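# Set the carton upright on the scale's weighing plate

## Task

Place the carton on the scale's weighing plate with the same face on top as it had at the start, resting on the plate alone and not tilted or dangling from a suction cup; then release it and move the robot away.

## Robot and tools

ROBOT. Two arms, left_arm and right_arm, each ending in a vacuum suction cup (rim 41 mm across). The cup point is the centre of the cup rim when free; the cup faces along the cup point's +z axis. About 3 cm behind the rim the tool body and its camera stick out sideways up to roughly 9 cm. Calibrated bases in the scene frame: left_arm at (+0.090, +0.540, +0.078) m, quat_wxyz (+1.000, 0, 0, +0.012); right_arm at (-0.017, -0.424, +0.078) m, quat_wxyz (+1.000, 0, 0, +0.014). Up is +z in both base frames.

FRAMES. Scene frame: origin at table-top height midway between the arms, +z up, +x out over the table, left_arm toward +y (image left/right do not match arm names). Every hand position, quaternion, velocity and target for an arm is in that arm's own base frame. Fixed camera (cam_low) and table use the scene frame. Reported poses can be off by a few centimetres, more at long reach.

ROW LAYOUT. Every pose command is one row of 16 numbers covering both arms, even if only one moves: left_arm x, y, z (metres, base frame), qw, qx, qy, qz (w first), suction; then the same eight for right_arm. These are absolute targets for the cup point, not offsets. Suction: above 0.01 means on, 0.01 or less means off; it keeps its last value, so resend the same number to leave it unchanged. To keep an arm parked, resend exactly the pose from the last result before it stopped moving; to hold orientation, repeat the same quaternion rather than the drifting reported one.

TOOLS.
execute_actions(actions, cameras): actions is a list of actions; each action is up to 15 rows, one per 1/30 s control step, the last row held for the remaining steps of its 15. Each target must lie within 0.6 m of that cup point's position at the action's start along each of the cup point's axes, or the action is rejected for both arms. An empty list just reports state and images. cameras chooses images: omitted/null/["all"] = all, [] = none; names are cam_low, cam_left_wrist, cam_right_wrist.
move(target, speed, blend, stop_force, zero, blocking, cameras): drives each cup point in a straight line from its current Hand target to the pose in target (one 16-number row, or a list of up to 15 rows, all within 10 s). speed is in m/s, 0.002 to 2, default 0.25 (turning capped at twice that in rad/s), one value or one per target. blend (m) rounds corners in a list. stop_force (N, 10 to 80, both arms) ends an arm's path when it senses that much push against its travel; use it only slowly, with small values, and not while the cup rotates; omit it when backing away from a contact. zero (default true) re-zeroes force before the move. blocking=false returns after 0.5 s while the move continues (not allowed with stop_force). Paths do not avoid obstacles or the other arm, can overshoot speed, and should not pass near an arm's own base. In a list, keep the suction values identical in every row.
wait(seconds 0 to 10): lets time run with arms holding.
stop(): brakes a running move.
zoom_image(camera, region [x0, y0, x1, y1] pixels, at most 504 by 504): closer view of the latest image.
clear_fault(arm: left_arm or right_arm): clears a reported torque or force fault.
finished_scene(scene): ends the current scene, giving its number; irreversible.

CONTROL DETAILS. Each step the commanded pose is clipped to 70 mm and 16 degrees from the measured pose, so one action may fall short; the result's Hand target shows where the arm is really headed, and the rest must be sent next. Joint speed limits: 2.09 rad/s (waist, shoulder), 3.14 (elbow), 3.93 (wrist joints). Elbow range -2.792 to 2.792; other joints -6.283 to 6.283.

RESULT LINES. State per arm: end_effector_position, end_effector_quat_wxyz, velocities (or "within noise" when still), Joint positions, Joint torques, External joint torques, Flange force (tool-axis x y z, noisy), Tool commands, suction_measured and part_present. suction_measured near 0 means no seal; 0.83 or more means airtight; part_present turns 1 at 0.50 and back to 0 below 0.45. A move adds a "move:" line: done (within 3 mm and 2 degrees), off_target, moving, held or fault, plus limits such as paced (pose clipped) or held (steps withheld). Done does not prove nothing was touched or shifted. MOTOR HOT warns of overheating; OVER-TEMPERATURE FAULT brakes that arm for 30 to 60 s or more.

GRASPING. Turn suction on and press the rim flat onto a smooth face of the carton so it seals all round, away from edges, seams or holes. Under vacuum the cup shortens, so the carton sits up to about 16 mm nearer the tool. To release: lower the carton until the plate supports it, switch suction off, let the vacuum decay, then lift more than 22 mm. If the cup seals to the table, switch suction off to free it.

AVOID. The arms are stiff: targets even slightly past a firm contact, fast touches, or 144 N on any part cause faults; joint contact limits are 323 (waist, shoulder), 152 (elbow), 28.1, 27.8, 27.4 N m (wrist joints), and carried weight counts. Don't drop the carton, release it while moving, slam it, push hard, let arms collide, or let anything leave the table. Loose objects may get nudged by outside pushes; recheck before finishing. Stretched arms and held loads heat motors, and time passes while thinking.

Each tool is called as name(argument=value, ...) on one line, values as JSON.

## Session

execute_actions(actions=[])

Scene clock: 0.00 s.
left_arm: end_effector_position=(+0.8352, -0.0715, +0.0446) suction_measured=0.00 part_present=0 end_effector_quat_wxyz=(+0.092, +0.993, -0.063, +0.040) | right_arm: end_effector_position=(+0.8947, +0.1851, +0.1455) suction_measured=0.00 part_present=0 end_effector_quat_wxyz=(+0.030, +0.607, +0.794, -0.035)
Joint positions: left_arm=[-0.068 0.643 1.579 -0.244 0.853 -2.929] | right_arm=[0.194 0.7 1.258 -0.099 1.198 1.536]
Joint velocities: within noise
Joint torques (N m): no reading
External joint torques (N m): no reading
Flange force (N): no reading
Hand target: left_arm +0.8352, -0.0715, +0.0446; +0.092, +0.993, -0.063, +0.040 | right_arm +0.8947, +0.1851, +0.1455; +0.030, +0.607, +0.794, -0.035
Tool commands: left_gripper/suction=+0.0 right_gripper/suction=+0.0
camera_calibration:
cam_left_wrist: T_world_to_cam=[[0.104901, 0.981208, -0.161946, -0.00397334], [0.853025, -0.00506774, 0.521846, -0.707955], [0.511218, -0.192886, -0.837526, -0.333609], [0, 0, 0, 1]] pos_world=[0.774867, -0.0640375, 0.0893938]
cam_right_wrist: T_world_to_cam=[[-0.967795, -0.250812, -0.0216065, 0.933083], [-0.242309, 0.904826, 0.35011, 0.0218157], [-0.0682615, 0.34407, -0.936459, 0.202087], [0, 0, 0, 1]] pos_world=[0.922114, 0.144756, 0.201769]

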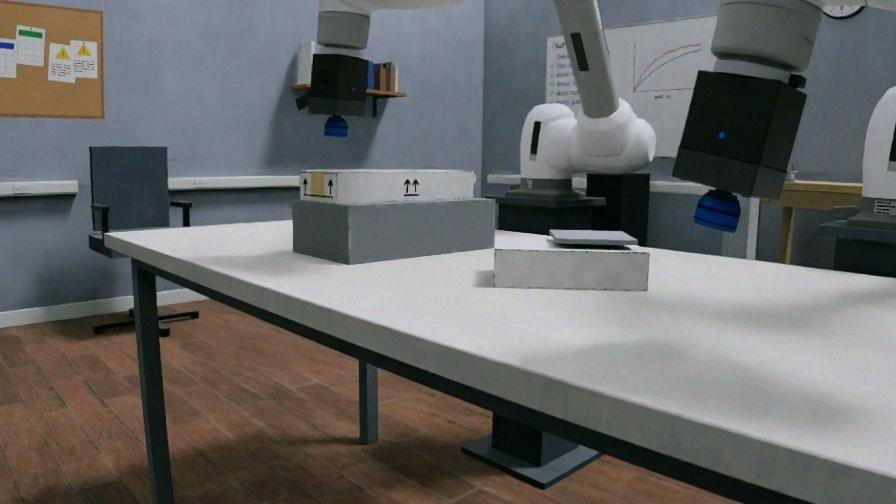

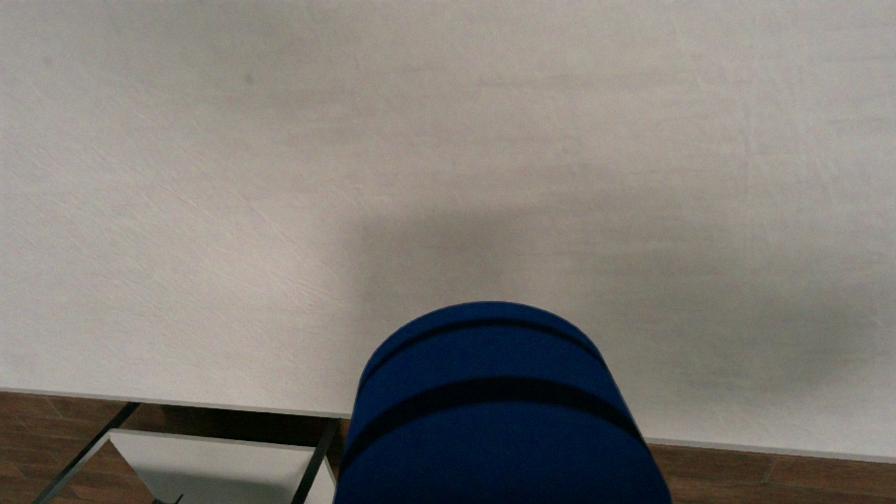

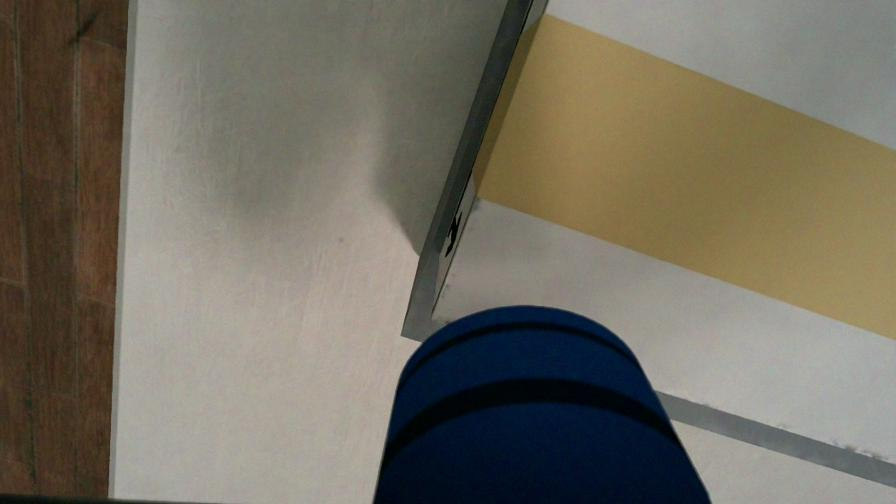

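move(target=[[0.8352,-0.0715,0.0446,0.092,0.993,-0.063,0.04,0,0.85,0.17,0.30,0.03,0.607,0.794,-0.035,0],[0.8352,-0.0715,0.0446,0.092,0.993,-0.063,0.04,0,0.68,0.15,0.40,0.03,0.607,0.794,-0.035,0]])

Scene clock: 10.67 s.
left_arm: end_effector_position=(+0.8352, -0.0715, +0.0446) suction_measured=0.00 part_present=0 end_effector_quat_wxyz=(+0.092, +0.993, -0.063, +0.040) | right_arm: end_effector_position=(+0.6801, +0.1500, +0.3999) suction_measured=0.00 part_present=0 end_effector_quat_wxyz=(+0.030, +0.607, +0.794, -0.035)
Joint positions: left_arm=[-0.067 0.643 1.579 -0.245 0.853 -2.927] | right_arm=[0.203 0.24 1.483 -0.092 1.432 1.522]
Joint velocities: within noise
Joint torques (N m): left_arm=[-4.15 -92.8 -31.73 2.39 -0.24 0.02] | right_arm=[0.75 -68.54 -39.2 3.79 0.03 0.52]
External joint torques (N m): left_arm=[2.91 -0.79 0.07 0.6 0.18 -0.03] | right_arm=[-0.97 3.46 -0.68 0.22 0.01 -0.52]
Flange force (N): left_arm=[-0.9 -3.2 -1.9] | right_arm=[-2.2 6.8 -0.2]
Hand target: left_arm +0.8352, -0.0715, +0.0446; +0.092, +0.993, -0.063, +0.040 | right_arm +0.6800, +0.1500, +0.4000; +0.030, +0.607, +0.794, -0.035
Off the commanded pose: left_arm 0.000 m, 0 deg | right_arm 0.000 m, 0 deg.
move: done
camera_calibration:
cam_left_wrist: T_world_to_cam=[[0.105831, 0.980968, -0.162791, -0.00482999], [0.853202, -0.00549599, 0.521551, -0.708092], [0.510731, -0.19409, -0.837546, -0.333265], [0, 0, 0, 1]] pos_world=[0.774865, -0.0638369, 0.0893952]
cam_right_wrist: T_world_to_cam=[[-0.967746, -0.250946, -0.0222189, 0.722225], [-0.242588, 0.904446, 0.350896, -0.0875493], [-0.06796, 0.344968, -0.936151, 0.437331], [0, 0, 0, 1]] pos_world=[0.707413, 0.109558, 0.456175]

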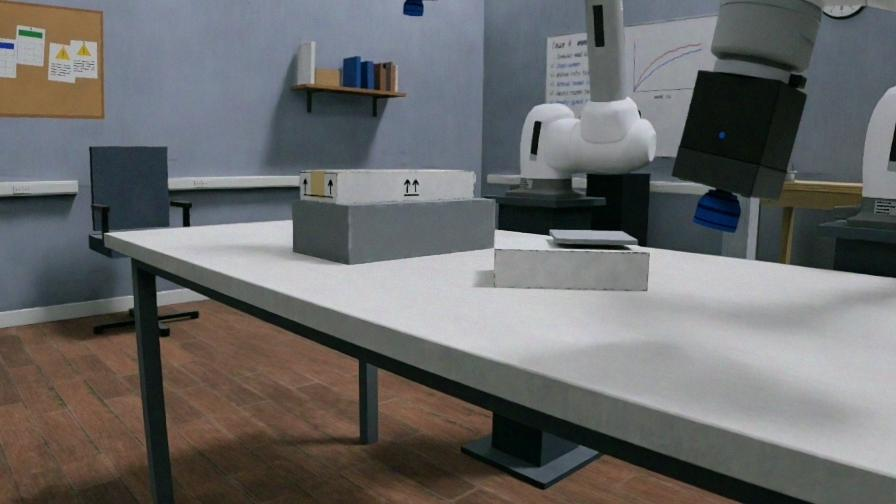

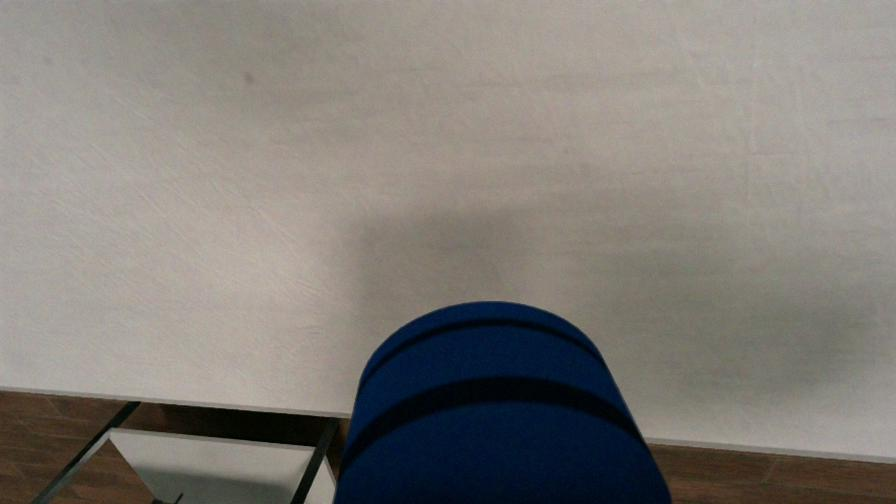

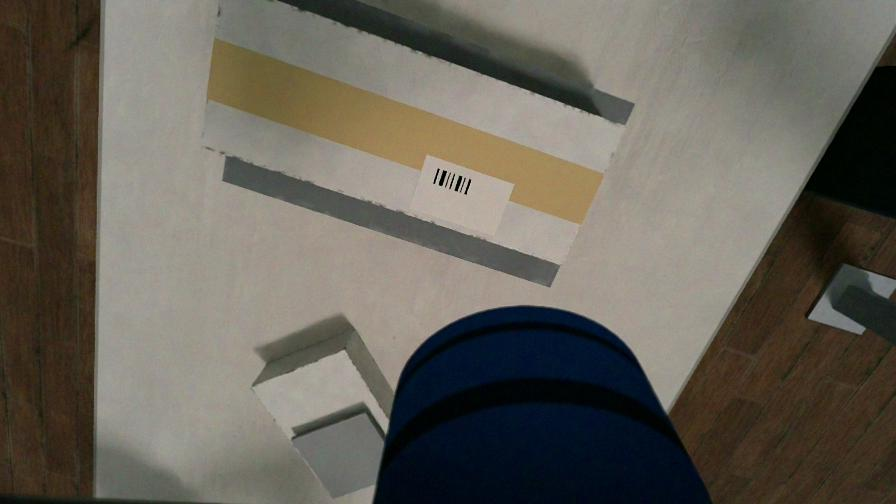

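move(target=[0.8352,-0.0715,0.0446,0.092,0.993,-0.063,0.04,0,0.68,0.33,0.40,0.03,0.607,0.794,-0.035,0], cameras=["cam_right_wrist"])

Scene clock: 23.43 s.
left_arm: end_effector_position=(+0.8352, -0.0715, +0.0446) suction_measured=0.00 part_present=0 end_effector_quat_wxyz=(+0.092, +0.993, -0.063, +0.040) | right_arm: end_effector_position=(+0.6800, +0.3300, +0.4000) suction_measured=0.00 part_present=0 end_effector_quat_wxyz=(+0.030, +0.607, +0.794, -0.035)
Joint positions: left_arm=[-0.067 0.643 1.579 -0.245 0.853 -2.927] | right_arm=[0.437 0.345 1.344 -0.086 1.487 1.751]
Joint velocities: within noise
Joint torques (N m): left_arm=[-4.31 -92.28 -31.83 2.37 -0.16 0.01] | right_arm=[0.15 -79.16 -38.57 3.8 0.06 0.48]
External joint torques (N m): left_arm=[3.55 -1.44 0.24 0.63 0.1 -0.02] | right_arm=[-0.37 3.24 -1.49 0.25 0.04 -0.48]
Flange force (N): left_arm=[-2.2 -3.7 -2.5] | right_arm=[0.6 8.7 -2.0]
Hand target: left_arm +0.8352, -0.0715, +0.0446; +0.092, +0.993, -0.063, +0.040 | right_arm +0.6800, +0.3300, +0.4000; +0.030, +0.607, +0.794, -0.035
Off the commanded pose: left_arm 0.000 m, 0 deg | right_arm 0.000 m, 0 deg.
move: done
camera_calibration:
cam_right_wrist: T_world_to_cam=[[-0.967749, -0.250924, -0.0223432, 0.767354], [-0.242603, 0.904406, 0.35099, -0.25043], [-0.0678645, 0.345091, -0.936113, 0.375204], [0, 0, 0, 1]] pos_world=[0.707314, 0.289558, 0.456276]
Images, in order (width x height): cam_right_wrist 896x504.

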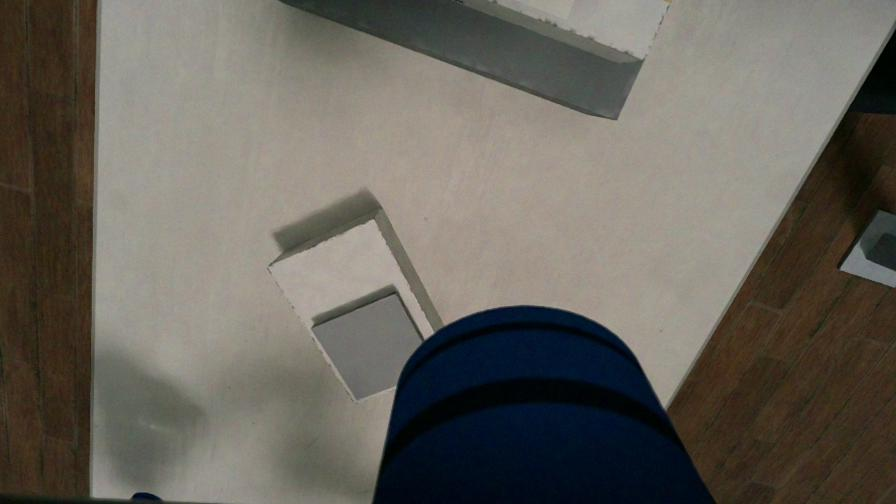

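move(target=[[0.8352,-0.0715,0.0446,0.092,0.993,-0.063,0.04,0,0.72,0.2,0.20,0,0.6073,0.7945,0,0],[0.8352,-0.0715,0.0446,0.092,0.993,-0.063,0.04,0,0.734,0.159,0.10,0,0.6073,0.7945,0,0]], blend=0.04, cameras=[])

move(target=[0.8352,-0.0715,0.0446,0.092,0.993,-0.063,0.04,0,0.734,0.159,0.055,0,0.6073,0.7945,0,1], speed=0.015, stop_force=12)

wait(seconds=0.7, cameras=["cam_low"])

Scene clock: 37.07 s.
left_arm: end_effector_position=(+0.8352, -0.0715, +0.0446) suction_measured=0.00 part_present=0 end_effector_quat_wxyz=(+0.092, +0.993, -0.063, +0.040) | right_arm: end_effector_position=(+0.7340, +0.1590, +0.1001) suction_measured=0.00 part_present=0 end_effector_quat_wxyz=(+0.000, +0.607, +0.794, +0.000)
Joint positions: left_arm=[-0.067 0.643 1.579 -0.245 0.853 -2.927] | right_arm=[0.167 0.498 1.696 0 0.948 1.473]
Joint velocities: within noise
Joint torques (N m): left_arm=[-4.59 -92.47 -31.65 2.42 -0.28 0.03] | right_arm=[1.28 -89.14 -32.54 3.26 -0.01 0.58]
External joint torques (N m): left_arm=[3.98 -1.16 0.05 0.59 0.22 -0.04] | right_arm=[-1.52 6.56 -0.18 0.19 0.02 -0.58]
Flange force (N): left_arm=[-1.3 -4.3 -2.6] | right_arm=[-3.3 8.8 6.1]
Hand target: left_arm +0.8352, -0.0715, +0.0446; +0.092, +0.993, -0.063, +0.040 | right_arm +0.7340, +0.1590, +0.1000; +0.000, +0.607, +0.794, +0.000
Off the commanded pose: left_arm 0.000 m, 0 deg | right_arm 0.000 m, 0 deg.
move: done
No camera images: "cameras" was empty.

Scene clock: 39.97 s.
left_arm: end_effector_position=(+0.8352, -0.0715, +0.0446) suction_measured=0.00 part_present=0 end_effector_quat_wxyz=(+0.092, +0.993, -0.063, +0.040) | right_arm: end_effector_position=(+0.7341, +0.1590, +0.0662) suction_measured=1.00 part_present=1 end_effector_quat_wxyz=(+0.000, +0.607, +0.794, +0.000)
Joint positions: left_arm=[-0.067 0.643 1.579 -0.245 0.853 -2.927] | right_arm=[0.167 0.531 1.715 0 0.894 1.473]
Joint velocities: within noise
Joint torques (N m): left_arm=[-4.52 -92.32 -31.93 2.35 -0.22 0.1] | right_arm=[1.45 -67.9 -20.35 3.23 -0.12 0.58]
External joint torques (N m): left_arm=[3.67 -1.19 0.33 0.65 0.16 -0.1] | right_arm=[-1.96 -16.09 -11 0.08 0.13 -0.58]
Flange force (N): left_arm=[-2.0 -3.8 -2.4] | right_arm=[-3.6 3.4 -22.5]
Hand target: left_arm +0.8352, -0.0715, +0.0446; +0.092, +0.993, -0.063, +0.040 | right_arm +0.7341, +0.1590, +0.0662; +0.000, +0.607, +0.794, +0.000
Off the commanded pose: left_arm 0.000 m, 0 deg | right_arm 0.011 m, 0 deg.
move: contact (right_arm)
camera_calibration:
cam_left_wrist: T_world_to_cam=[[0.105831, 0.980968, -0.162791, -0.00482999], [0.853202, -0.00549599, 0.521551, -0.708092], [0.510731, -0.19409, -0.837546, -0.333265], [0, 0, 0, 1]] pos_world=[0.774865, -0.0638369, 0.0893952]
cam_right_wrist: T_world_to_cam=[[-0.967868, -0.248155, -0.0406195, 0.77024], [-0.240819, 0.868258, 0.433745, 0.0334289], [-0.0723678, 0.42959, -0.900119, 0.112873], [0, 0, 0, 1]] pos_world=[0.76171, 0.113625, 0.118386]

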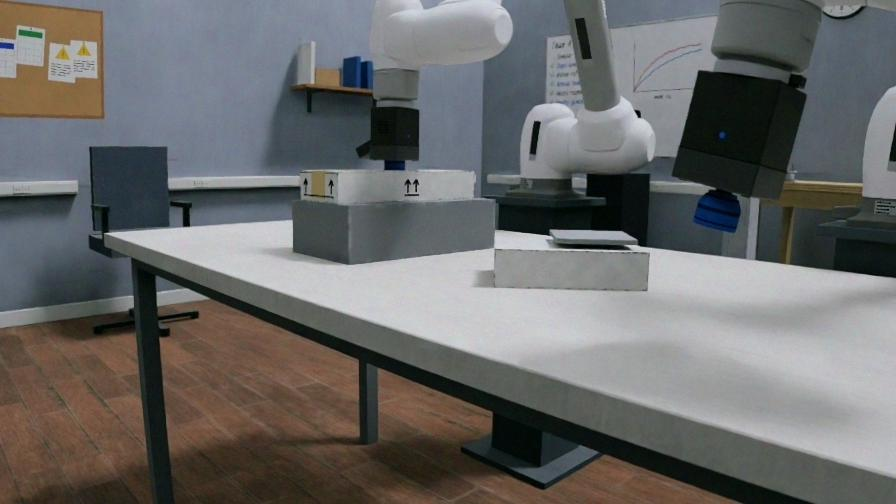

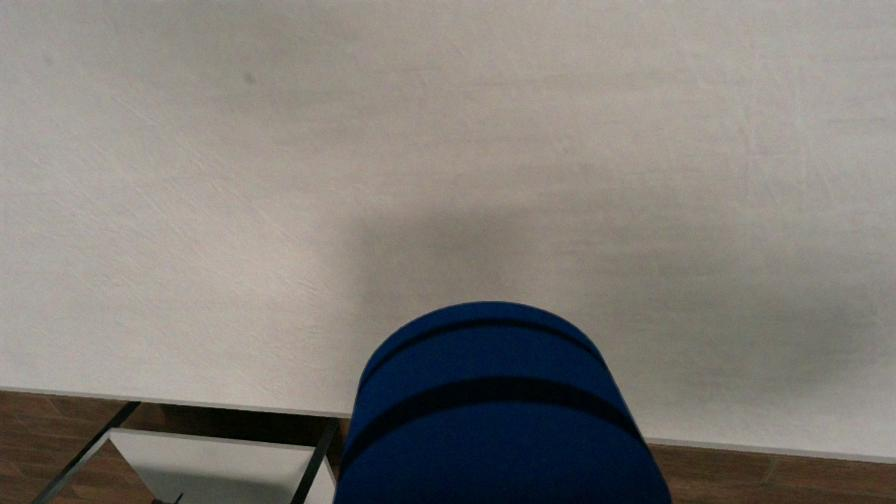

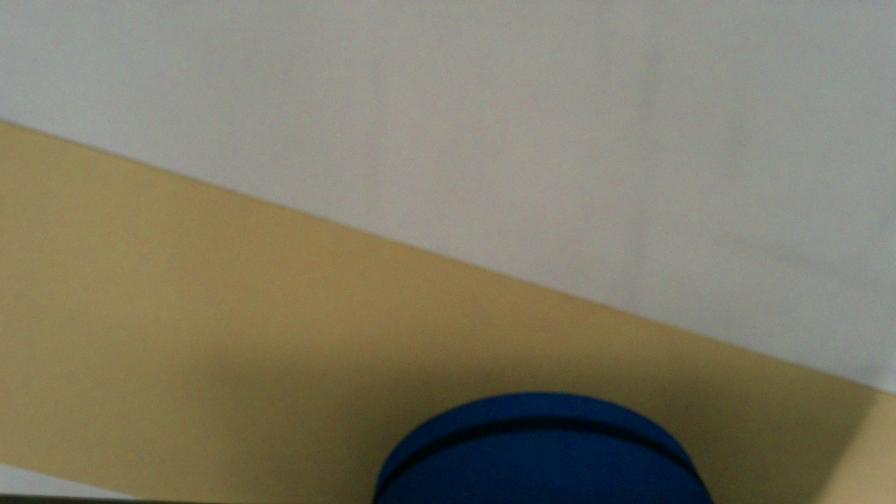

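Scene clock: 40.67 s.
left_arm: end_effector_position=(+0.8352, -0.0715, +0.0446) suction_measured=0.00 part_present=0 end_effector_quat_wxyz=(+0.092, +0.993, -0.063, +0.040) | right_arm: end_effector_position=(+0.7341, +0.1590, +0.0662) suction_measured=1.00 part_present=1 end_effector_quat_wxyz=(+0.000, +0.607, +0.794, +0.000)
Joint positions: left_arm=[-0.067 0.643 1.579 -0.245 0.853 -2.927] | right_arm=[0.167 0.531 1.715 0 0.894 1.473]
Joint velocities: within noise
Joint torques (N m): left_arm=[-4.52 -92.44 -31.85 2.35 -0.22 0.03] | right_arm=[1.61 -67.84 -20.12 3.25 -0.16 0.61]
External joint torques (N m): left_arm=[3.58 -1.25 0.19 0.65 0.16 -0.04] | right_arm=[-2.09 -16.19 -11.23 0.05 0.16 -0.61]
Flange force (N): left_arm=[-1.8 -3.8 -2.5] | right_arm=[-3.8 3.8 -22.8]
Hand target: left_arm +0.8352, -0.0715, +0.0446; +0.092, +0.993, -0.063, +0.040 | right_arm +0.7341, +0.1590, +0.0662; +0.000, +0.607, +0.794, +0.000
Tool commands: left_gripper/suction=+0.0 right_gripper/suction=+1.0
Off the commanded pose: left_arm 0.000 m, 0 deg | right_arm 0.011 m, 0 deg.
wait: 0.70 s; at rest by 0.17 s
Images, in order (width x height): cam_low 896x504.

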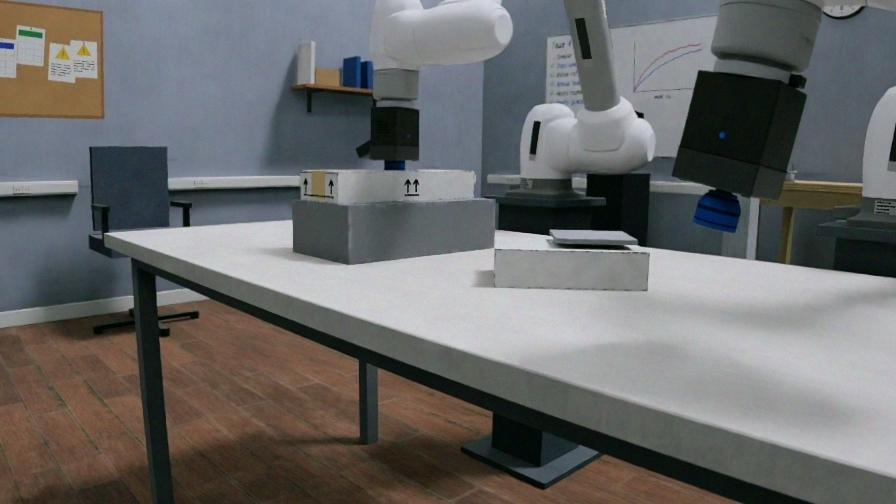

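move(target=[0.8352,-0.0715,0.0446,0.092,0.993,-0.063,0.04,0,0.734,0.159,0.105,0,0.6073,0.7945,0,1], speed=0.03)

Scene clock: 44.67 s.
left_arm: end_effector_position=(+0.8352, -0.0715, +0.0446) suction_measured=0.00 part_present=0 end_effector_quat_wxyz=(+0.092, +0.993, -0.063, +0.040) | right_arm: end_effector_position=(+0.7340, +0.1590, +0.1049) suction_measured=1.00 part_present=1 end_effector_quat_wxyz=(+0.000, +0.607, +0.794, +0.000)
Joint positions: left_arm=[-0.067 0.643 1.579 -0.245 0.853 -2.927] | right_arm=[0.167 0.493 1.692 0 0.956 1.473]
Joint velocities: within noise
Joint torques (N m): left_arm=[-4.49 -92.91 -31.66 2.45 -0.25 0.06] | right_arm=[0.59 -97.38 -37.84 3.12 -0.28 0.51]
External joint torques (N m): left_arm=[3.66 -0.82 0.03 0.55 0.2 -0.07] | right_arm=[-1.06 15.32 5.03 0.34 0.29 -0.51]
Flange force (N): left_arm=[-0.9 -4.0 -2.1] | right_arm=[-2.6 9.4 17.2]
Hand target: left_arm +0.8352, -0.0715, +0.0446; +0.092, +0.993, -0.063, +0.040 | right_arm +0.7340, +0.1590, +0.1050; +0.000, +0.607, +0.794, +0.000
Off the commanded pose: left_arm 0.000 m, 0 deg | right_arm 0.000 m, 0 deg.
move: done
camera_calibration:
cam_left_wrist: T_world_to_cam=[[0.105831, 0.980968, -0.162791, -0.00482999], [0.853202, -0.00549599, 0.521551, -0.708092], [0.510731, -0.19409, -0.837546, -0.333265], [0, 0, 0, 1]] pos_world=[0.774865, -0.0638369, 0.0893952]
cam_right_wrist: T_world_to_cam=[[-0.967875, -0.248185, -0.0402829, 0.771645], [-0.240702, 0.868294, 0.433737, 0.016615], [-0.0726697, 0.429499, -0.900139, 0.147984], [0, 0, 0, 1]] pos_world=[0.761609, 0.113525, 0.157084]

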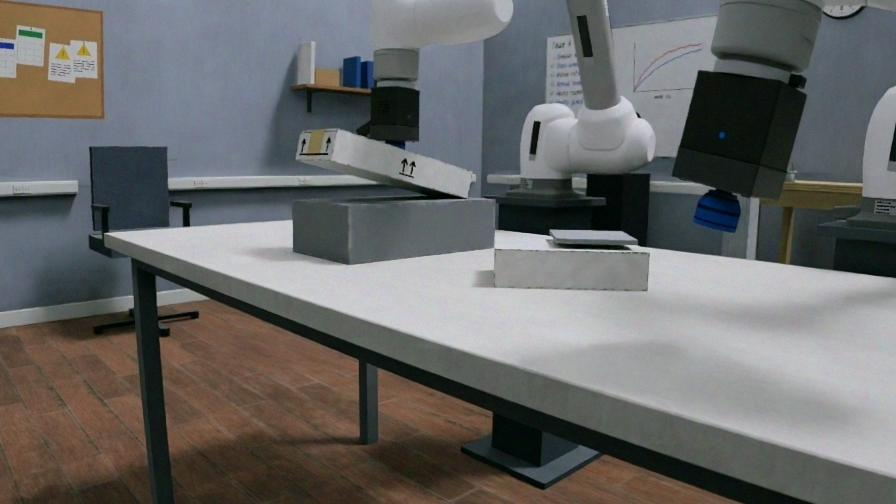

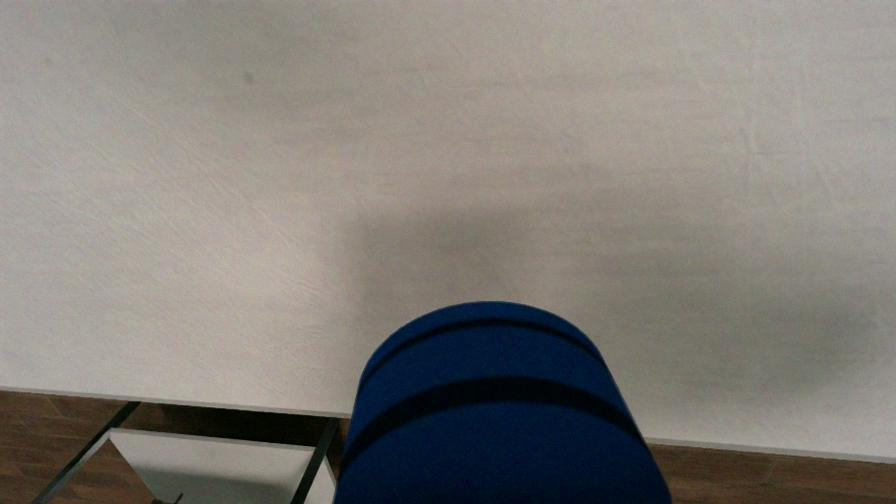

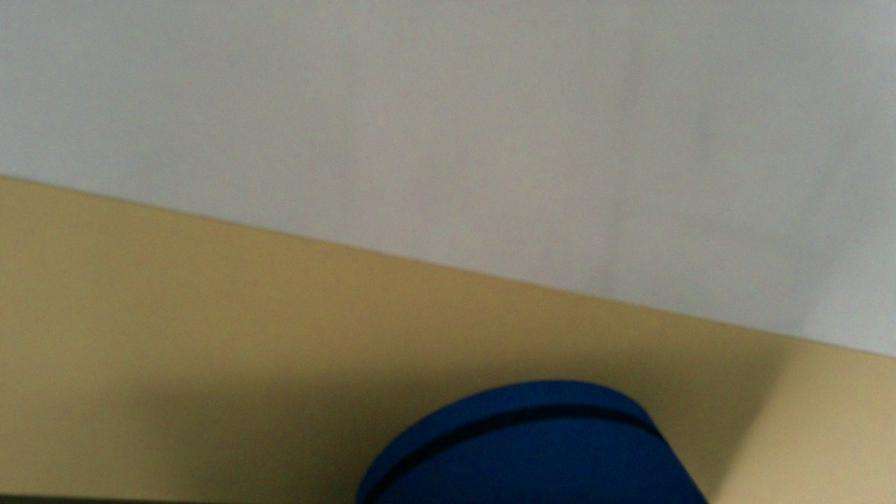

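move(target=[0.8352,-0.0715,0.0446,0.092,0.993,-0.063,0.04,0,0.734,0.159,0.064,0,0.6073,0.7945,0,1], speed=0.03, cameras=["cam_low"])

move(target=[0.8352,-0.0715,0.0446,0.092,0.993,-0.063,0.04,0,0.734,0.159,0.064,0,0.6073,0.7945,0,0], cameras=[])

wait(seconds=0.6, cameras=[])

move(target=[[0.8352,-0.0715,0.0446,0.092,0.993,-0.063,0.04,0,0.734,0.159,0.10,0,0.6073,0.7945,0,0],[0.8352,-0.0715,0.0446,0.092,0.993,-0.063,0.04,0,0.674,0.163,0.10,0,0.6073,0.7945,0,0]], speed=0.1, cameras=["cam_low","cam_right_wrist"])

Scene clock: 54.07 s.
left_arm: end_effector_position=(+0.8352, -0.0715, +0.0446) suction_measured=0.00 part_present=0 end_effector_quat_wxyz=(+0.092, +0.993, -0.063, +0.040) | right_arm: end_effector_position=(+0.7342, +0.1590, +0.0645) suction_measured=1.00 part_present=1 end_effector_quat_wxyz=(+0.000, +0.607, +0.794, +0.000)
Joint positions: left_arm=[-0.067 0.643 1.579 -0.245 0.853 -2.927] | right_arm=[0.167 0.533 1.716 0 0.891 1.473]
Joint velocities: within noise
Joint torques (N m): left_arm=[-4.47 -92.65 -31.6 2.44 -0.21 0.04] | right_arm=[1.44 -14.58 8.24 3.26 -0.14 0.54]
External joint torques (N m): left_arm=[3.63 -0.61 0.11 0.56 0.15 -0.05] | right_arm=[-1.86 -69.5 -39.51 0.03 0.15 -0.54]
Flange force (N): left_arm=[-0.9 -4.0 -1.8] | right_arm=[-3.1 -1.9 -92.4]
Hand target: left_arm +0.8352, -0.0715, +0.0446; +0.092, +0.993, -0.063, +0.040 | right_arm +0.7340, +0.1590, +0.0640; +0.000, +0.607, +0.794, +0.000
Off the commanded pose: left_arm 0.000 m, 0 deg | right_arm 0.001 m, 0 deg.
move: done
Images, in order (width x height): cam_low 896x504.

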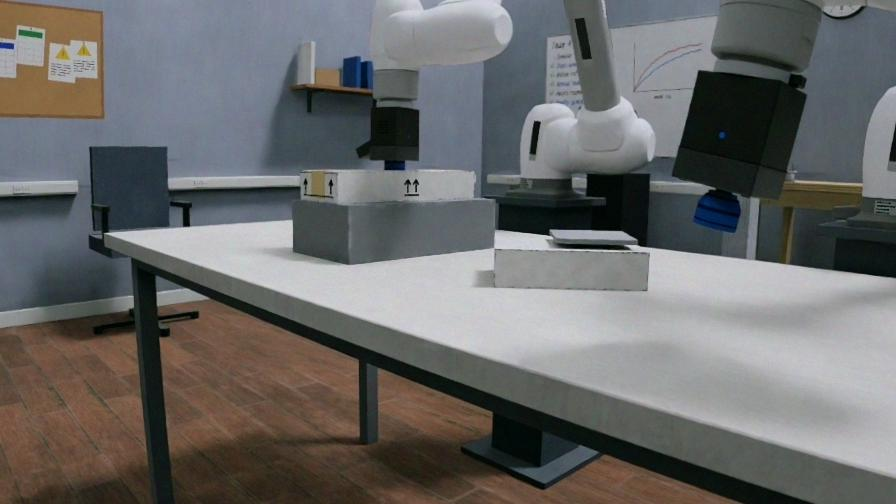

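Scene clock: 54.57 s.
left_arm: end_effector_position=(+0.8352, -0.0715, +0.0446) suction_measured=0.00 part_present=0 end_effector_quat_wxyz=(+0.092, +0.993, -0.063, +0.040) | right_arm: end_effector_position=(+0.7340, +0.1590, +0.0641) suction_measured=0.00 part_present=0 end_effector_quat_wxyz=(+0.000, +0.607, +0.794, +0.000)
Joint positions: left_arm=[-0.067 0.643 1.579 -0.245 0.853 -2.927] | right_arm=[0.167 0.534 1.717 0 0.891 1.473]
Joint velocities: within noise
Joint torques (N m): left_arm=[-4.29 -92.32 -31.73 2.45 -0.19 -0.02] | right_arm=[1.28 13.09 22.99 3.24 0.07 0.52]
External joint torques (N m): left_arm=[3.68 -1.26 0.15 0.56 0.14 0.01] | right_arm=[-1.77 -97.2 -54.25 0.05 -0.07 -0.52]
Flange force (N): left_arm=[-1.8 -4.0 -2.4] | right_arm=[-2.8 -4.9 -128.3]
Hand target: left_arm +0.8352, -0.0715, +0.0446; +0.092, +0.993, -0.063, +0.040 | right_arm +0.7340, +0.1590, +0.0640; +0.000, +0.607, +0.794, +0.000
Off the commanded pose: left_arm 0.000 m, 0 deg | right_arm 0.000 m, 0 deg.
move: done
No camera images: "cameras" was empty.

Scene clock: 55.17 s.
left_arm: end_effector_position=(+0.8352, -0.0715, +0.0446) suction_measured=0.00 part_present=0 end_effector_quat_wxyz=(+0.092, +0.993, -0.063, +0.040) | right_arm: end_effector_position=(+0.7340, +0.1590, +0.0640) suction_measured=0.00 part_present=0 end_effector_quat_wxyz=(+0.000, +0.607, +0.794, +0.000)
Joint positions: left_arm=[-0.067 0.643 1.579 -0.245 0.853 -2.927] | right_arm=[0.167 0.534 1.717 0 0.891 1.473]
Joint velocities: within noise
Joint torques (N m): left_arm=[-4.57 -92.58 -31.9 2.38 -0.2 0.03] | right_arm=[1.15 15.57 24.15 3.22 -0.04 0.53]
External joint torques (N m): left_arm=[3.85 -0.8 0.36 0.62 0.14 -0.04] | right_arm=[-1.88 -99.7 -55.43 0.07 0.05 -0.53]
Flange force (N): left_arm=[-1.7 -4.2 -2.0] | right_arm=[-2.9 -5.4 -131.7]
Hand target: left_arm +0.8352, -0.0715, +0.0446; +0.092, +0.993, -0.063, +0.040 | right_arm +0.7340, +0.1590, +0.0640; +0.000, +0.607, +0.794, +0.000
Tool commands: left_gripper/suction=+0.0 right_gripper/suction=+0.0
Off the commanded pose: left_arm 0.000 m, 0 deg | right_arm 0.000 m, 0 deg.
wait: 0.60 s; at rest by 0.17 s
No camera images: "cameras" was empty.

Scene clock: 56.57 s.
left_arm: end_effector_position=(+0.8352, -0.0715, +0.0446) suction_measured=0.00 part_present=0 end_effector_quat_wxyz=(+0.092, +0.993, -0.063, +0.040) | right_arm: end_effector_position=(+0.6741, +0.1630, +0.1000) suction_measured=0.00 part_present=0 end_effector_quat_wxyz=(+0.000, +0.607, +0.794, +0.000)
Joint positions: left_arm=[-0.067 0.643 1.579 -0.245 0.853 -2.927] | right_arm=[0.187 0.423 1.818 0 0.901 1.493]
Joint velocities: within noise
Joint torques (N m): left_arm=[-4.1 -92.67 -31.67 2.4 -0.19 0.01] | right_arm=[0.75 -78.69 -30.14 3.08 -0.03 0.57]
External joint torques (N m): left_arm=[3.03 -1.06 0.01 0.59 0.13 -0.02] | right_arm=[-1.34 4.46 -1.4 0.24 0.04 -0.57]
Flange force (N): left_arm=[-1.2 -3.2 -2.1] | right_arm=[-3.0 8.5 3.6]
Hand target: left_arm +0.8352, -0.0715, +0.0446; +0.092, +0.993, -0.063, +0.040 | right_arm +0.6740, +0.1630, +0.1000; +0.000, +0.607, +0.794, +0.000
Off the commanded pose: left_arm 0.000 m, 0 deg | right_arm 0.000 m, 0 deg.
move: done
camera_calibration:
cam_right_wrist: T_world_to_cam=[[-0.967875, -0.248185, -0.0402829, 0.714465], [-0.240702, 0.868294, 0.433737, 0.000849066], [-0.0726697, 0.429499, -0.900139, 0.137503], [0, 0, 0, 1]] pos_world=[0.701709, 0.117525, 0.152184]
Images, in order (width x height): cam_low 896x504, cam_right_wrist 896x504.

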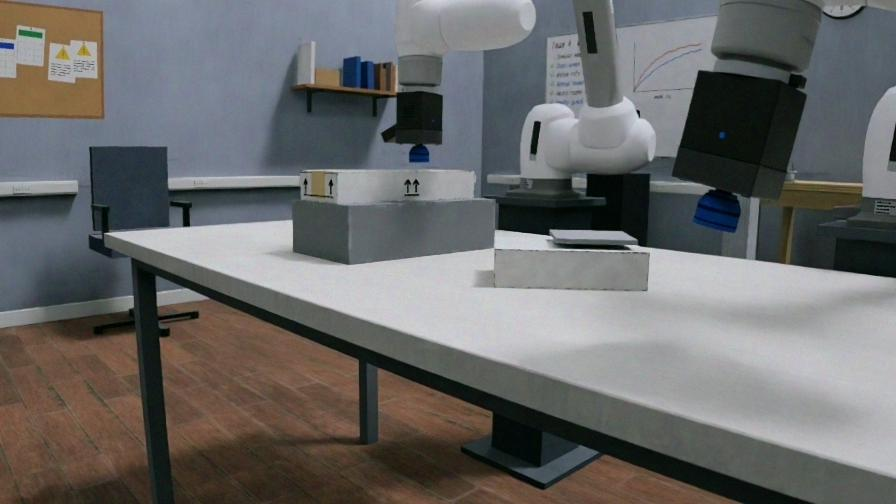

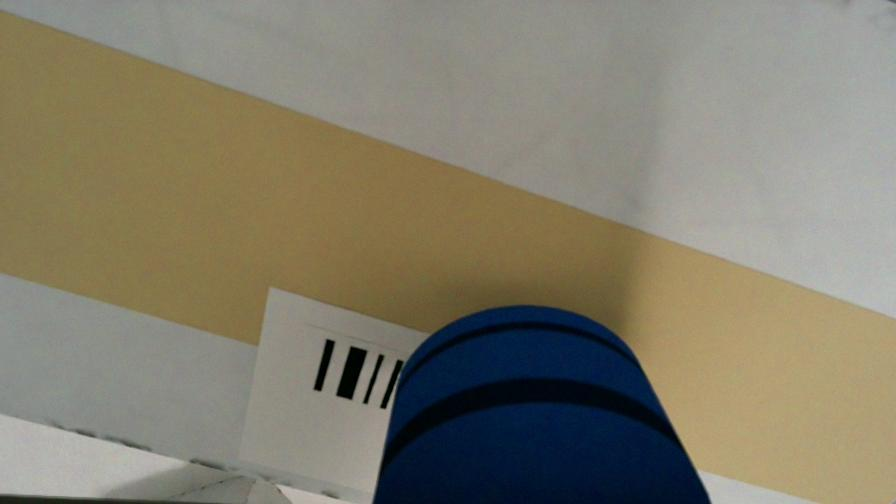

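move(target=[0.8352,-0.0715,0.0446,0.092,0.993,-0.063,0.04,0,0.674,0.161,0.055,0,0.6073,0.7945,0,1], speed=0.015, stop_force=12, cameras=[])

move(target=[0.8352,-0.0715,0.0446,0.092,0.993,-0.063,0.04,0,0.674,0.161,0.098,0,0.6073,0.7945,0,1], speed=0.03)

Scene clock: 71.10 s.
left_arm: end_effector_position=(+0.8352, -0.0715, +0.0446) suction_measured=0.00 part_present=0 end_effector_quat_wxyz=(+0.092, +0.993, -0.063, +0.040) | right_arm: end_effector_position=(+0.6742, +0.1615, +0.0659) suction_measured=1.00 part_present=1 end_effector_quat_wxyz=(+0.000, +0.607, +0.794, +0.000)
Joint positions: left_arm=[-0.067 0.643 1.579 -0.245 0.853 -2.927] | right_arm=[0.185 0.459 1.839 0 0.843 1.491]
Joint velocities: within noise
Joint torques (N m): left_arm=[-4.39 -92.89 -32.01 2.33 -0.25 -0.05] | right_arm=[0.36 -57.42 -17.92 2.84 -0.37 0.61]
External joint torques (N m): left_arm=[3.82 -1.05 0.34 0.68 0.19 0.05] | right_arm=[-0.79 -18.82 -12.12 0.33 0.38 -0.61]
Flange force (N): left_arm=[-1.9 -4.2 -2.3] | right_arm=[-2.1 1.7 -28.2]
Hand target: left_arm +0.8352, -0.0715, +0.0446; +0.092, +0.993, -0.063, +0.040 | right_arm +0.6741, +0.1615, +0.0659; +0.000, +0.607, +0.794, +0.000
Off the commanded pose: left_arm 0.000 m, 0 deg | right_arm 0.011 m, 0 deg.
move: contact (right_arm)
No camera images: "cameras" was empty.

Scene clock: 72.47 s.
left_arm: end_effector_position=(+0.8352, -0.0715, +0.0446) suction_measured=0.00 part_present=0 end_effector_quat_wxyz=(+0.092, +0.993, -0.063, +0.040) | right_arm: end_effector_position=(+0.6740, +0.1610, +0.0979) suction_measured=1.00 part_present=1 end_effector_quat_wxyz=(+0.000, +0.607, +0.794, +0.000)
Joint positions: left_arm=[-0.067 0.643 1.579 -0.245 0.853 -2.927] | right_arm=[0.185 0.424 1.82 0 0.897 1.49]
Joint velocities: within noise
Joint torques (N m): left_arm=[-4.51 -92 -31.81 2.31 -0.17 0.02] | right_arm=[0.72 -88.25 -37.58 3 0.04 0.5]
External joint torques (N m): left_arm=[3.49 -1.67 0.13 0.69 0.11 -0.03] | right_arm=[-1.08 13.88 6.18 0.31 -0.03 -0.5]
Flange force (N): left_arm=[-2.2 -3.5 -2.8] | right_arm=[-2.4 5.1 18.4]
Hand target: left_arm +0.8352, -0.0715, +0.0446; +0.092, +0.993, -0.063, +0.040 | right_arm +0.6740, +0.1610, +0.0980; +0.000, +0.607, +0.794, +0.000
Off the commanded pose: left_arm 0.000 m, 0 deg | right_arm 0.000 m, 0 deg.
move: done
camera_calibration:
cam_left_wrist: T_world_to_cam=[[0.105831, 0.980968, -0.162791, -0.00482999], [0.853202, -0.00549599, 0.521551, -0.708092], [0.510731, -0.19409, -0.837546, -0.333265], [0, 0, 0, 1]] pos_world=[0.774865, -0.0638369, 0.0893952]
cam_right_wrist: T_world_to_cam=[[-0.967875, -0.248185, -0.0402829, 0.713812], [-0.240702, 0.868294, 0.433737, 0.0033856], [-0.0726697, 0.429499, -0.900139, 0.136421], [0, 0, 0, 1]] pos_world=[0.701609, 0.115625, 0.150084]

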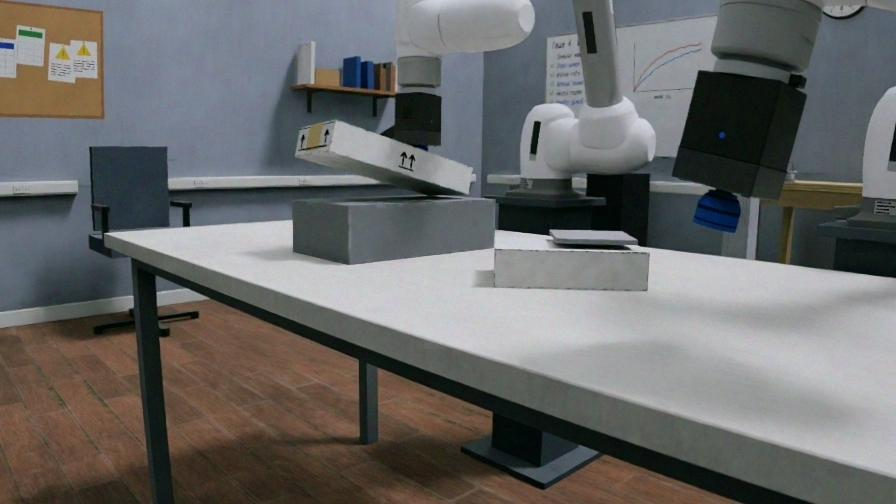

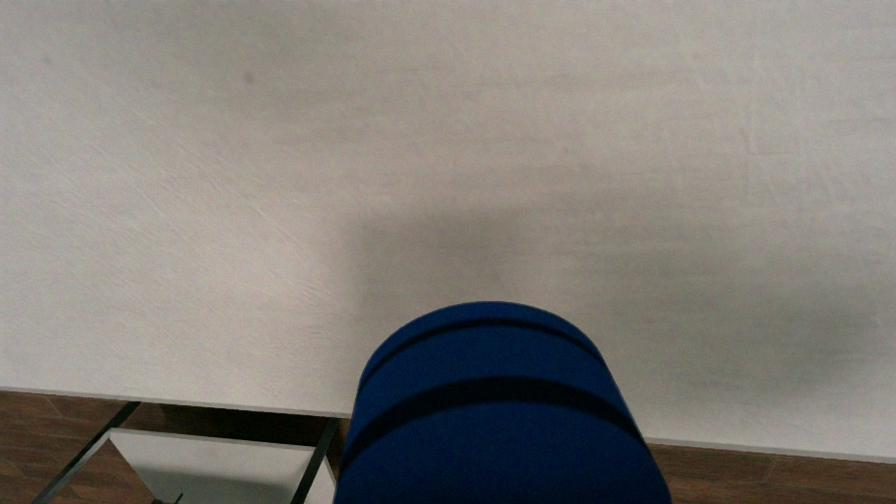

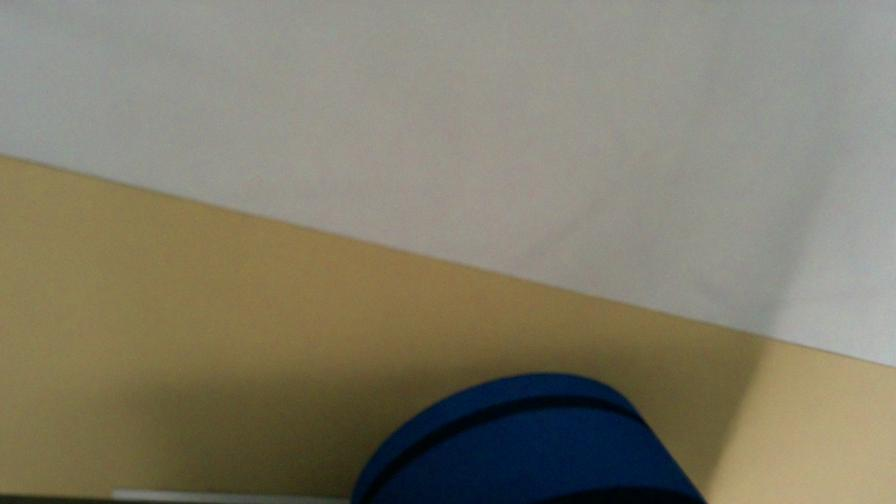

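move(target=[0.8352,-0.0715,0.0446,0.092,0.993,-0.063,0.04,0,0.674,0.161,0.0662,0,0.6073,0.7945,0,1], speed=0.03, cameras=[])

move(target=[[0.8352,-0.0715,0.0446,0.092,0.993,-0.063,0.04,0,0.674,0.161,0.0662,0,0.6073,0.7945,0,0],[0.8352,-0.0715,0.0446,0.092,0.993,-0.063,0.04,0,0.674,0.161,0.10,0,0.6073,0.7945,0,0],[0.8352,-0.0715,0.0446,0.092,0.993,-0.063,0.04,0,0.63,0.165,0.09,0,0.6073,0.7945,0,0]], speed=0.08, cameras=["cam_right_wrist"])

move(target=[0.8352,-0.0715,0.0446,0.092,0.993,-0.063,0.04,0,0.63,0.165,0.055,0,0.6073,0.7945,0,1], speed=0.015, stop_force=12, cameras=[])

move(target=[0.8352,-0.0715,0.0446,0.092,0.993,-0.063,0.04,0,0.63,0.165,0.098,0,0.6073,0.7945,0,1], speed=0.03)

Scene clock: 82.17 s.
left_arm: end_effector_position=(+0.8352, -0.0715, +0.0446) suction_measured=0.00 part_present=0 end_effector_quat_wxyz=(+0.092, +0.993, -0.063, +0.040) | right_arm: end_effector_position=(+0.6740, +0.1610, +0.0663) suction_measured=1.00 part_present=1 end_effector_quat_wxyz=(+0.000, +0.607, +0.794, +0.000)
Joint positions: left_arm=[-0.067 0.643 1.579 -0.245 0.853 -2.927] | right_arm=[0.185 0.458 1.839 0 0.844 1.49]
Joint velocities: within noise
Joint torques (N m): left_arm=[-4.69 -92.36 -31.95 2.45 -0.21 0.04] | right_arm=[2.43 -77.96 -26.88 3.35 0.31 0.67]
External joint torques (N m): left_arm=[3.88 -0.76 0.56 0.53 0.16 -0.05] | right_arm=[-2.75 1.75 -3.15 -0.18 -0.3 -0.67]
Flange force (N): left_arm=[-2.1 -4.2 -1.9] | right_arm=[-5.2 8.1 0.7]
Hand target: left_arm +0.8352, -0.0715, +0.0446; +0.092, +0.993, -0.063, +0.040 | right_arm +0.6740, +0.1610, +0.0662; +0.000, +0.607, +0.794, +0.000
Off the commanded pose: left_arm 0.000 m, 0 deg | right_arm 0.000 m, 0 deg.
move: done
No camera images: "cameras" was empty.

Scene clock: 84.07 s.
left_arm: end_effector_position=(+0.8352, -0.0715, +0.0446) suction_measured=0.00 part_present=0 end_effector_quat_wxyz=(+0.092, +0.993, -0.063, +0.040) | right_arm: end_effector_position=(+0.6300, +0.1650, +0.0900) suction_measured=0.00 part_present=0 end_effector_quat_wxyz=(+0.000, +0.607, +0.794, +0.000)
Joint positions: left_arm=[-0.067 0.643 1.579 -0.245 0.853 -2.927] | right_arm=[0.203 0.379 1.91 0 0.853 1.508]
Joint velocities: within noise
Joint torques (N m): left_arm=[-4.72 -92.61 -31.98 2.35 -0.2 0.02] | right_arm=[0.55 -72.52 -29.8 2.97 0.09 0.53]
External joint torques (N m): left_arm=[3.92 -0.48 0.57 0.64 0.14 -0.03] | right_arm=[-0.79 3.52 -0.48 0.23 -0.08 -0.53]
Flange force (N): left_arm=[-1.8 -4.4 -1.6] | right_arm=[-2.1 5.3 3.8]
Hand target: left_arm +0.8352, -0.0715, +0.0446; +0.092, +0.993, -0.063, +0.040 | right_arm +0.6300, +0.1650, +0.0900; +0.000, +0.607, +0.794, +0.000
Off the commanded pose: left_arm 0.000 m, 0 deg | right_arm 0.000 m, 0 deg.
move: done
camera_calibration:
cam_right_wrist: T_world_to_cam=[[-0.967875, -0.248185, -0.0402829, 0.671972], [-0.240702, 0.868294, 0.433737, -0.00714106], [-0.0726697, 0.429499, -0.900139, 0.124445], [0, 0, 0, 1]] pos_world=[0.657709, 0.119525, 0.142184]
Images, in order (width x height): cam_right_wrist 896x504.

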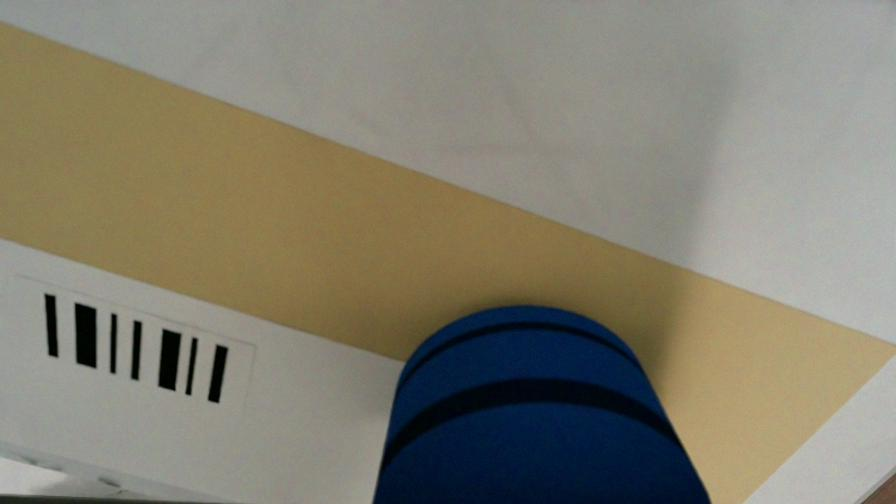

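Scene clock: 86.33 s.
left_arm: end_effector_position=(+0.8352, -0.0715, +0.0446) suction_measured=0.00 part_present=0 end_effector_quat_wxyz=(+0.092, +0.993, -0.063, +0.040) | right_arm: end_effector_position=(+0.6301, +0.1650, +0.0657) suction_measured=1.00 part_present=1 end_effector_quat_wxyz=(+0.000, +0.607, +0.794, +0.000)
Joint positions: left_arm=[-0.067 0.643 1.579 -0.245 0.853 -2.927] | right_arm=[0.203 0.407 1.924 0 0.81 1.508]
Joint velocities: within noise
Joint torques (N m): left_arm=[-4.44 -92.28 -32.02 2.4 -0.28 0.04] | right_arm=[0.35 -51.35 -21.92 2.84 -2.66 0.64]
External joint torques (N m): left_arm=[3.51 -1 0.43 0.6 0.22 -0.04] | right_arm=[-0.54 -19.16 -7.14 0.22 2.67 -0.64]
Flange force (N): left_arm=[-2.0 -3.7 -2.2] | right_arm=[-1.7 -7.7 -31.4]
Hand target: left_arm +0.8352, -0.0715, +0.0446; +0.092, +0.993, -0.063, +0.040 | right_arm +0.6301, +0.1650, +0.0657; +0.000, +0.607, +0.794, +0.000
Off the commanded pose: left_arm 0.000 m, 0 deg | right_arm 0.011 m, 0 deg.
move: contact (right_arm)
No camera images: "cameras" was empty.

Scene clock: 87.70 s.
left_arm: end_effector_position=(+0.8352, -0.0715, +0.0446) suction_measured=0.00 part_present=0 end_effector_quat_wxyz=(+0.092, +0.993, -0.063, +0.040) | right_arm: end_effector_position=(+0.6300, +0.1650, +0.0979) suction_measured=1.00 part_present=1 end_effector_quat_wxyz=(+0.000, +0.607, +0.794, +0.000)
Joint positions: left_arm=[-0.067 0.643 1.579 -0.245 0.853 -2.927] | right_arm=[0.203 0.37 1.905 0 0.867 1.508]
Joint velocities: within noise
Joint torques (N m): left_arm=[-4.34 -92.46 -31.77 2.38 -0.22 0.05] | right_arm=[0.91 -83.62 -37.2 2.8 0.07 0.49]
External joint torques (N m): left_arm=[3.15 -1.09 0.13 0.61 0.16 -0.05] | right_arm=[-1.15 15.2 6.65 0.42 -0.06 -0.49]
Flange force (N): left_arm=[-1.4 -3.3 -2.2] | right_arm=[-2.6 6.4 21.3]
Hand target: left_arm +0.8352, -0.0715, +0.0446; +0.092, +0.993, -0.063, +0.040 | right_arm +0.6300, +0.1650, +0.0980; +0.000, +0.607, +0.794, +0.000
Off the commanded pose: left_arm 0.000 m, 0 deg | right_arm 0.000 m, 0 deg.
move: done
camera_calibration:
cam_left_wrist: T_world_to_cam=[[0.105831, 0.980968, -0.162791, -0.00482999], [0.853202, -0.00549599, 0.521551, -0.708092], [0.510731, -0.19409, -0.837546, -0.333265], [0, 0, 0, 1]] pos_world=[0.774865, -0.0638369, 0.0893952]
cam_right_wrist: T_world_to_cam=[[-0.967875, -0.248185, -0.0402829, 0.672218], [-0.240702, 0.868294, 0.433737, -0.0106785], [-0.0726697, 0.429499, -0.900139, 0.131506], [0, 0, 0, 1]] pos_world=[0.657609, 0.119625, 0.150084]

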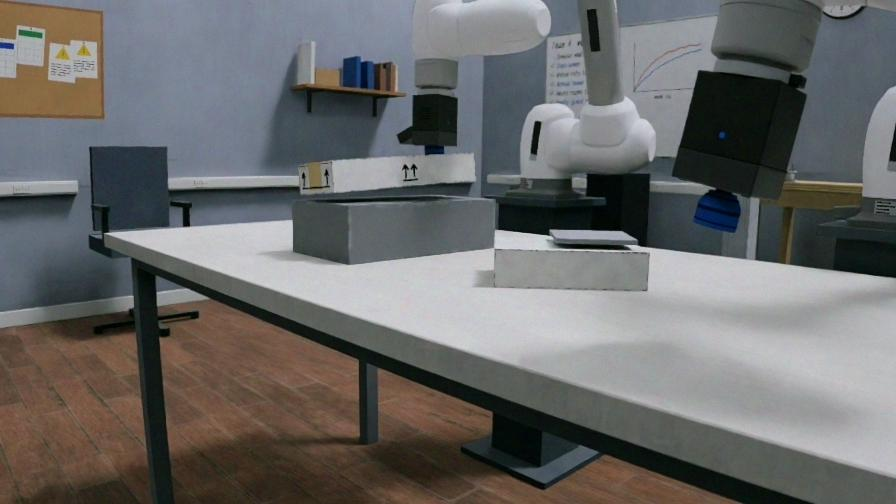

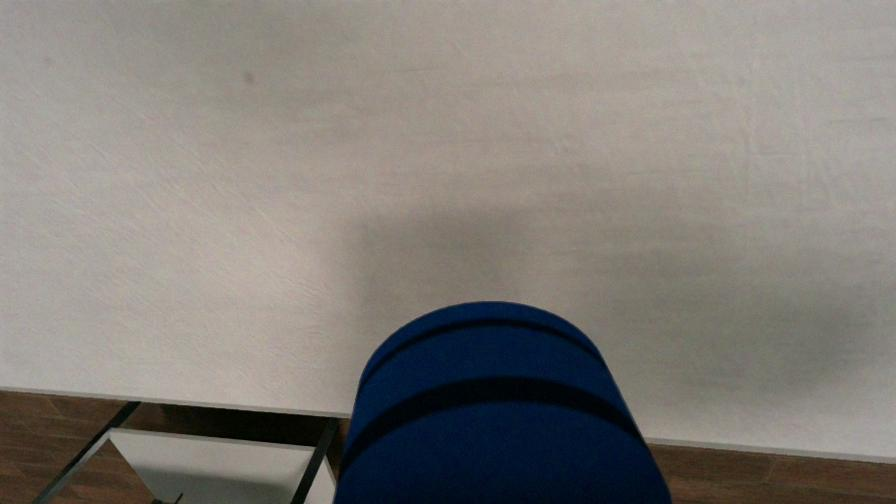

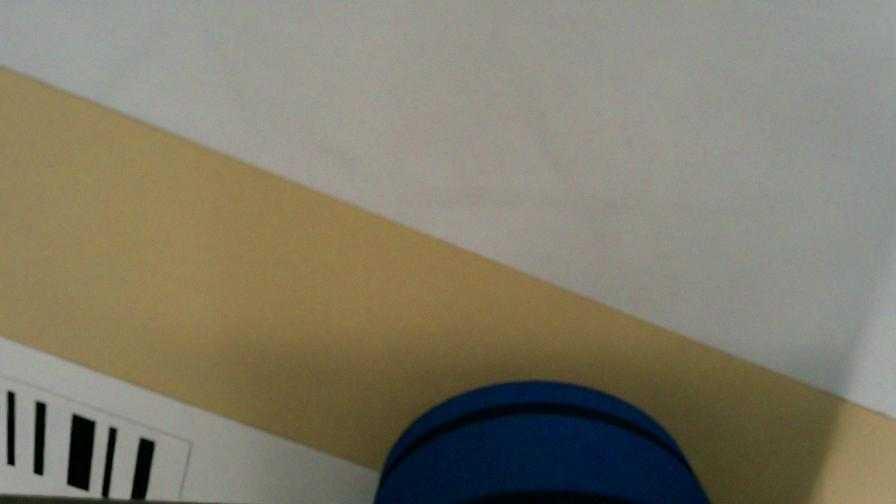

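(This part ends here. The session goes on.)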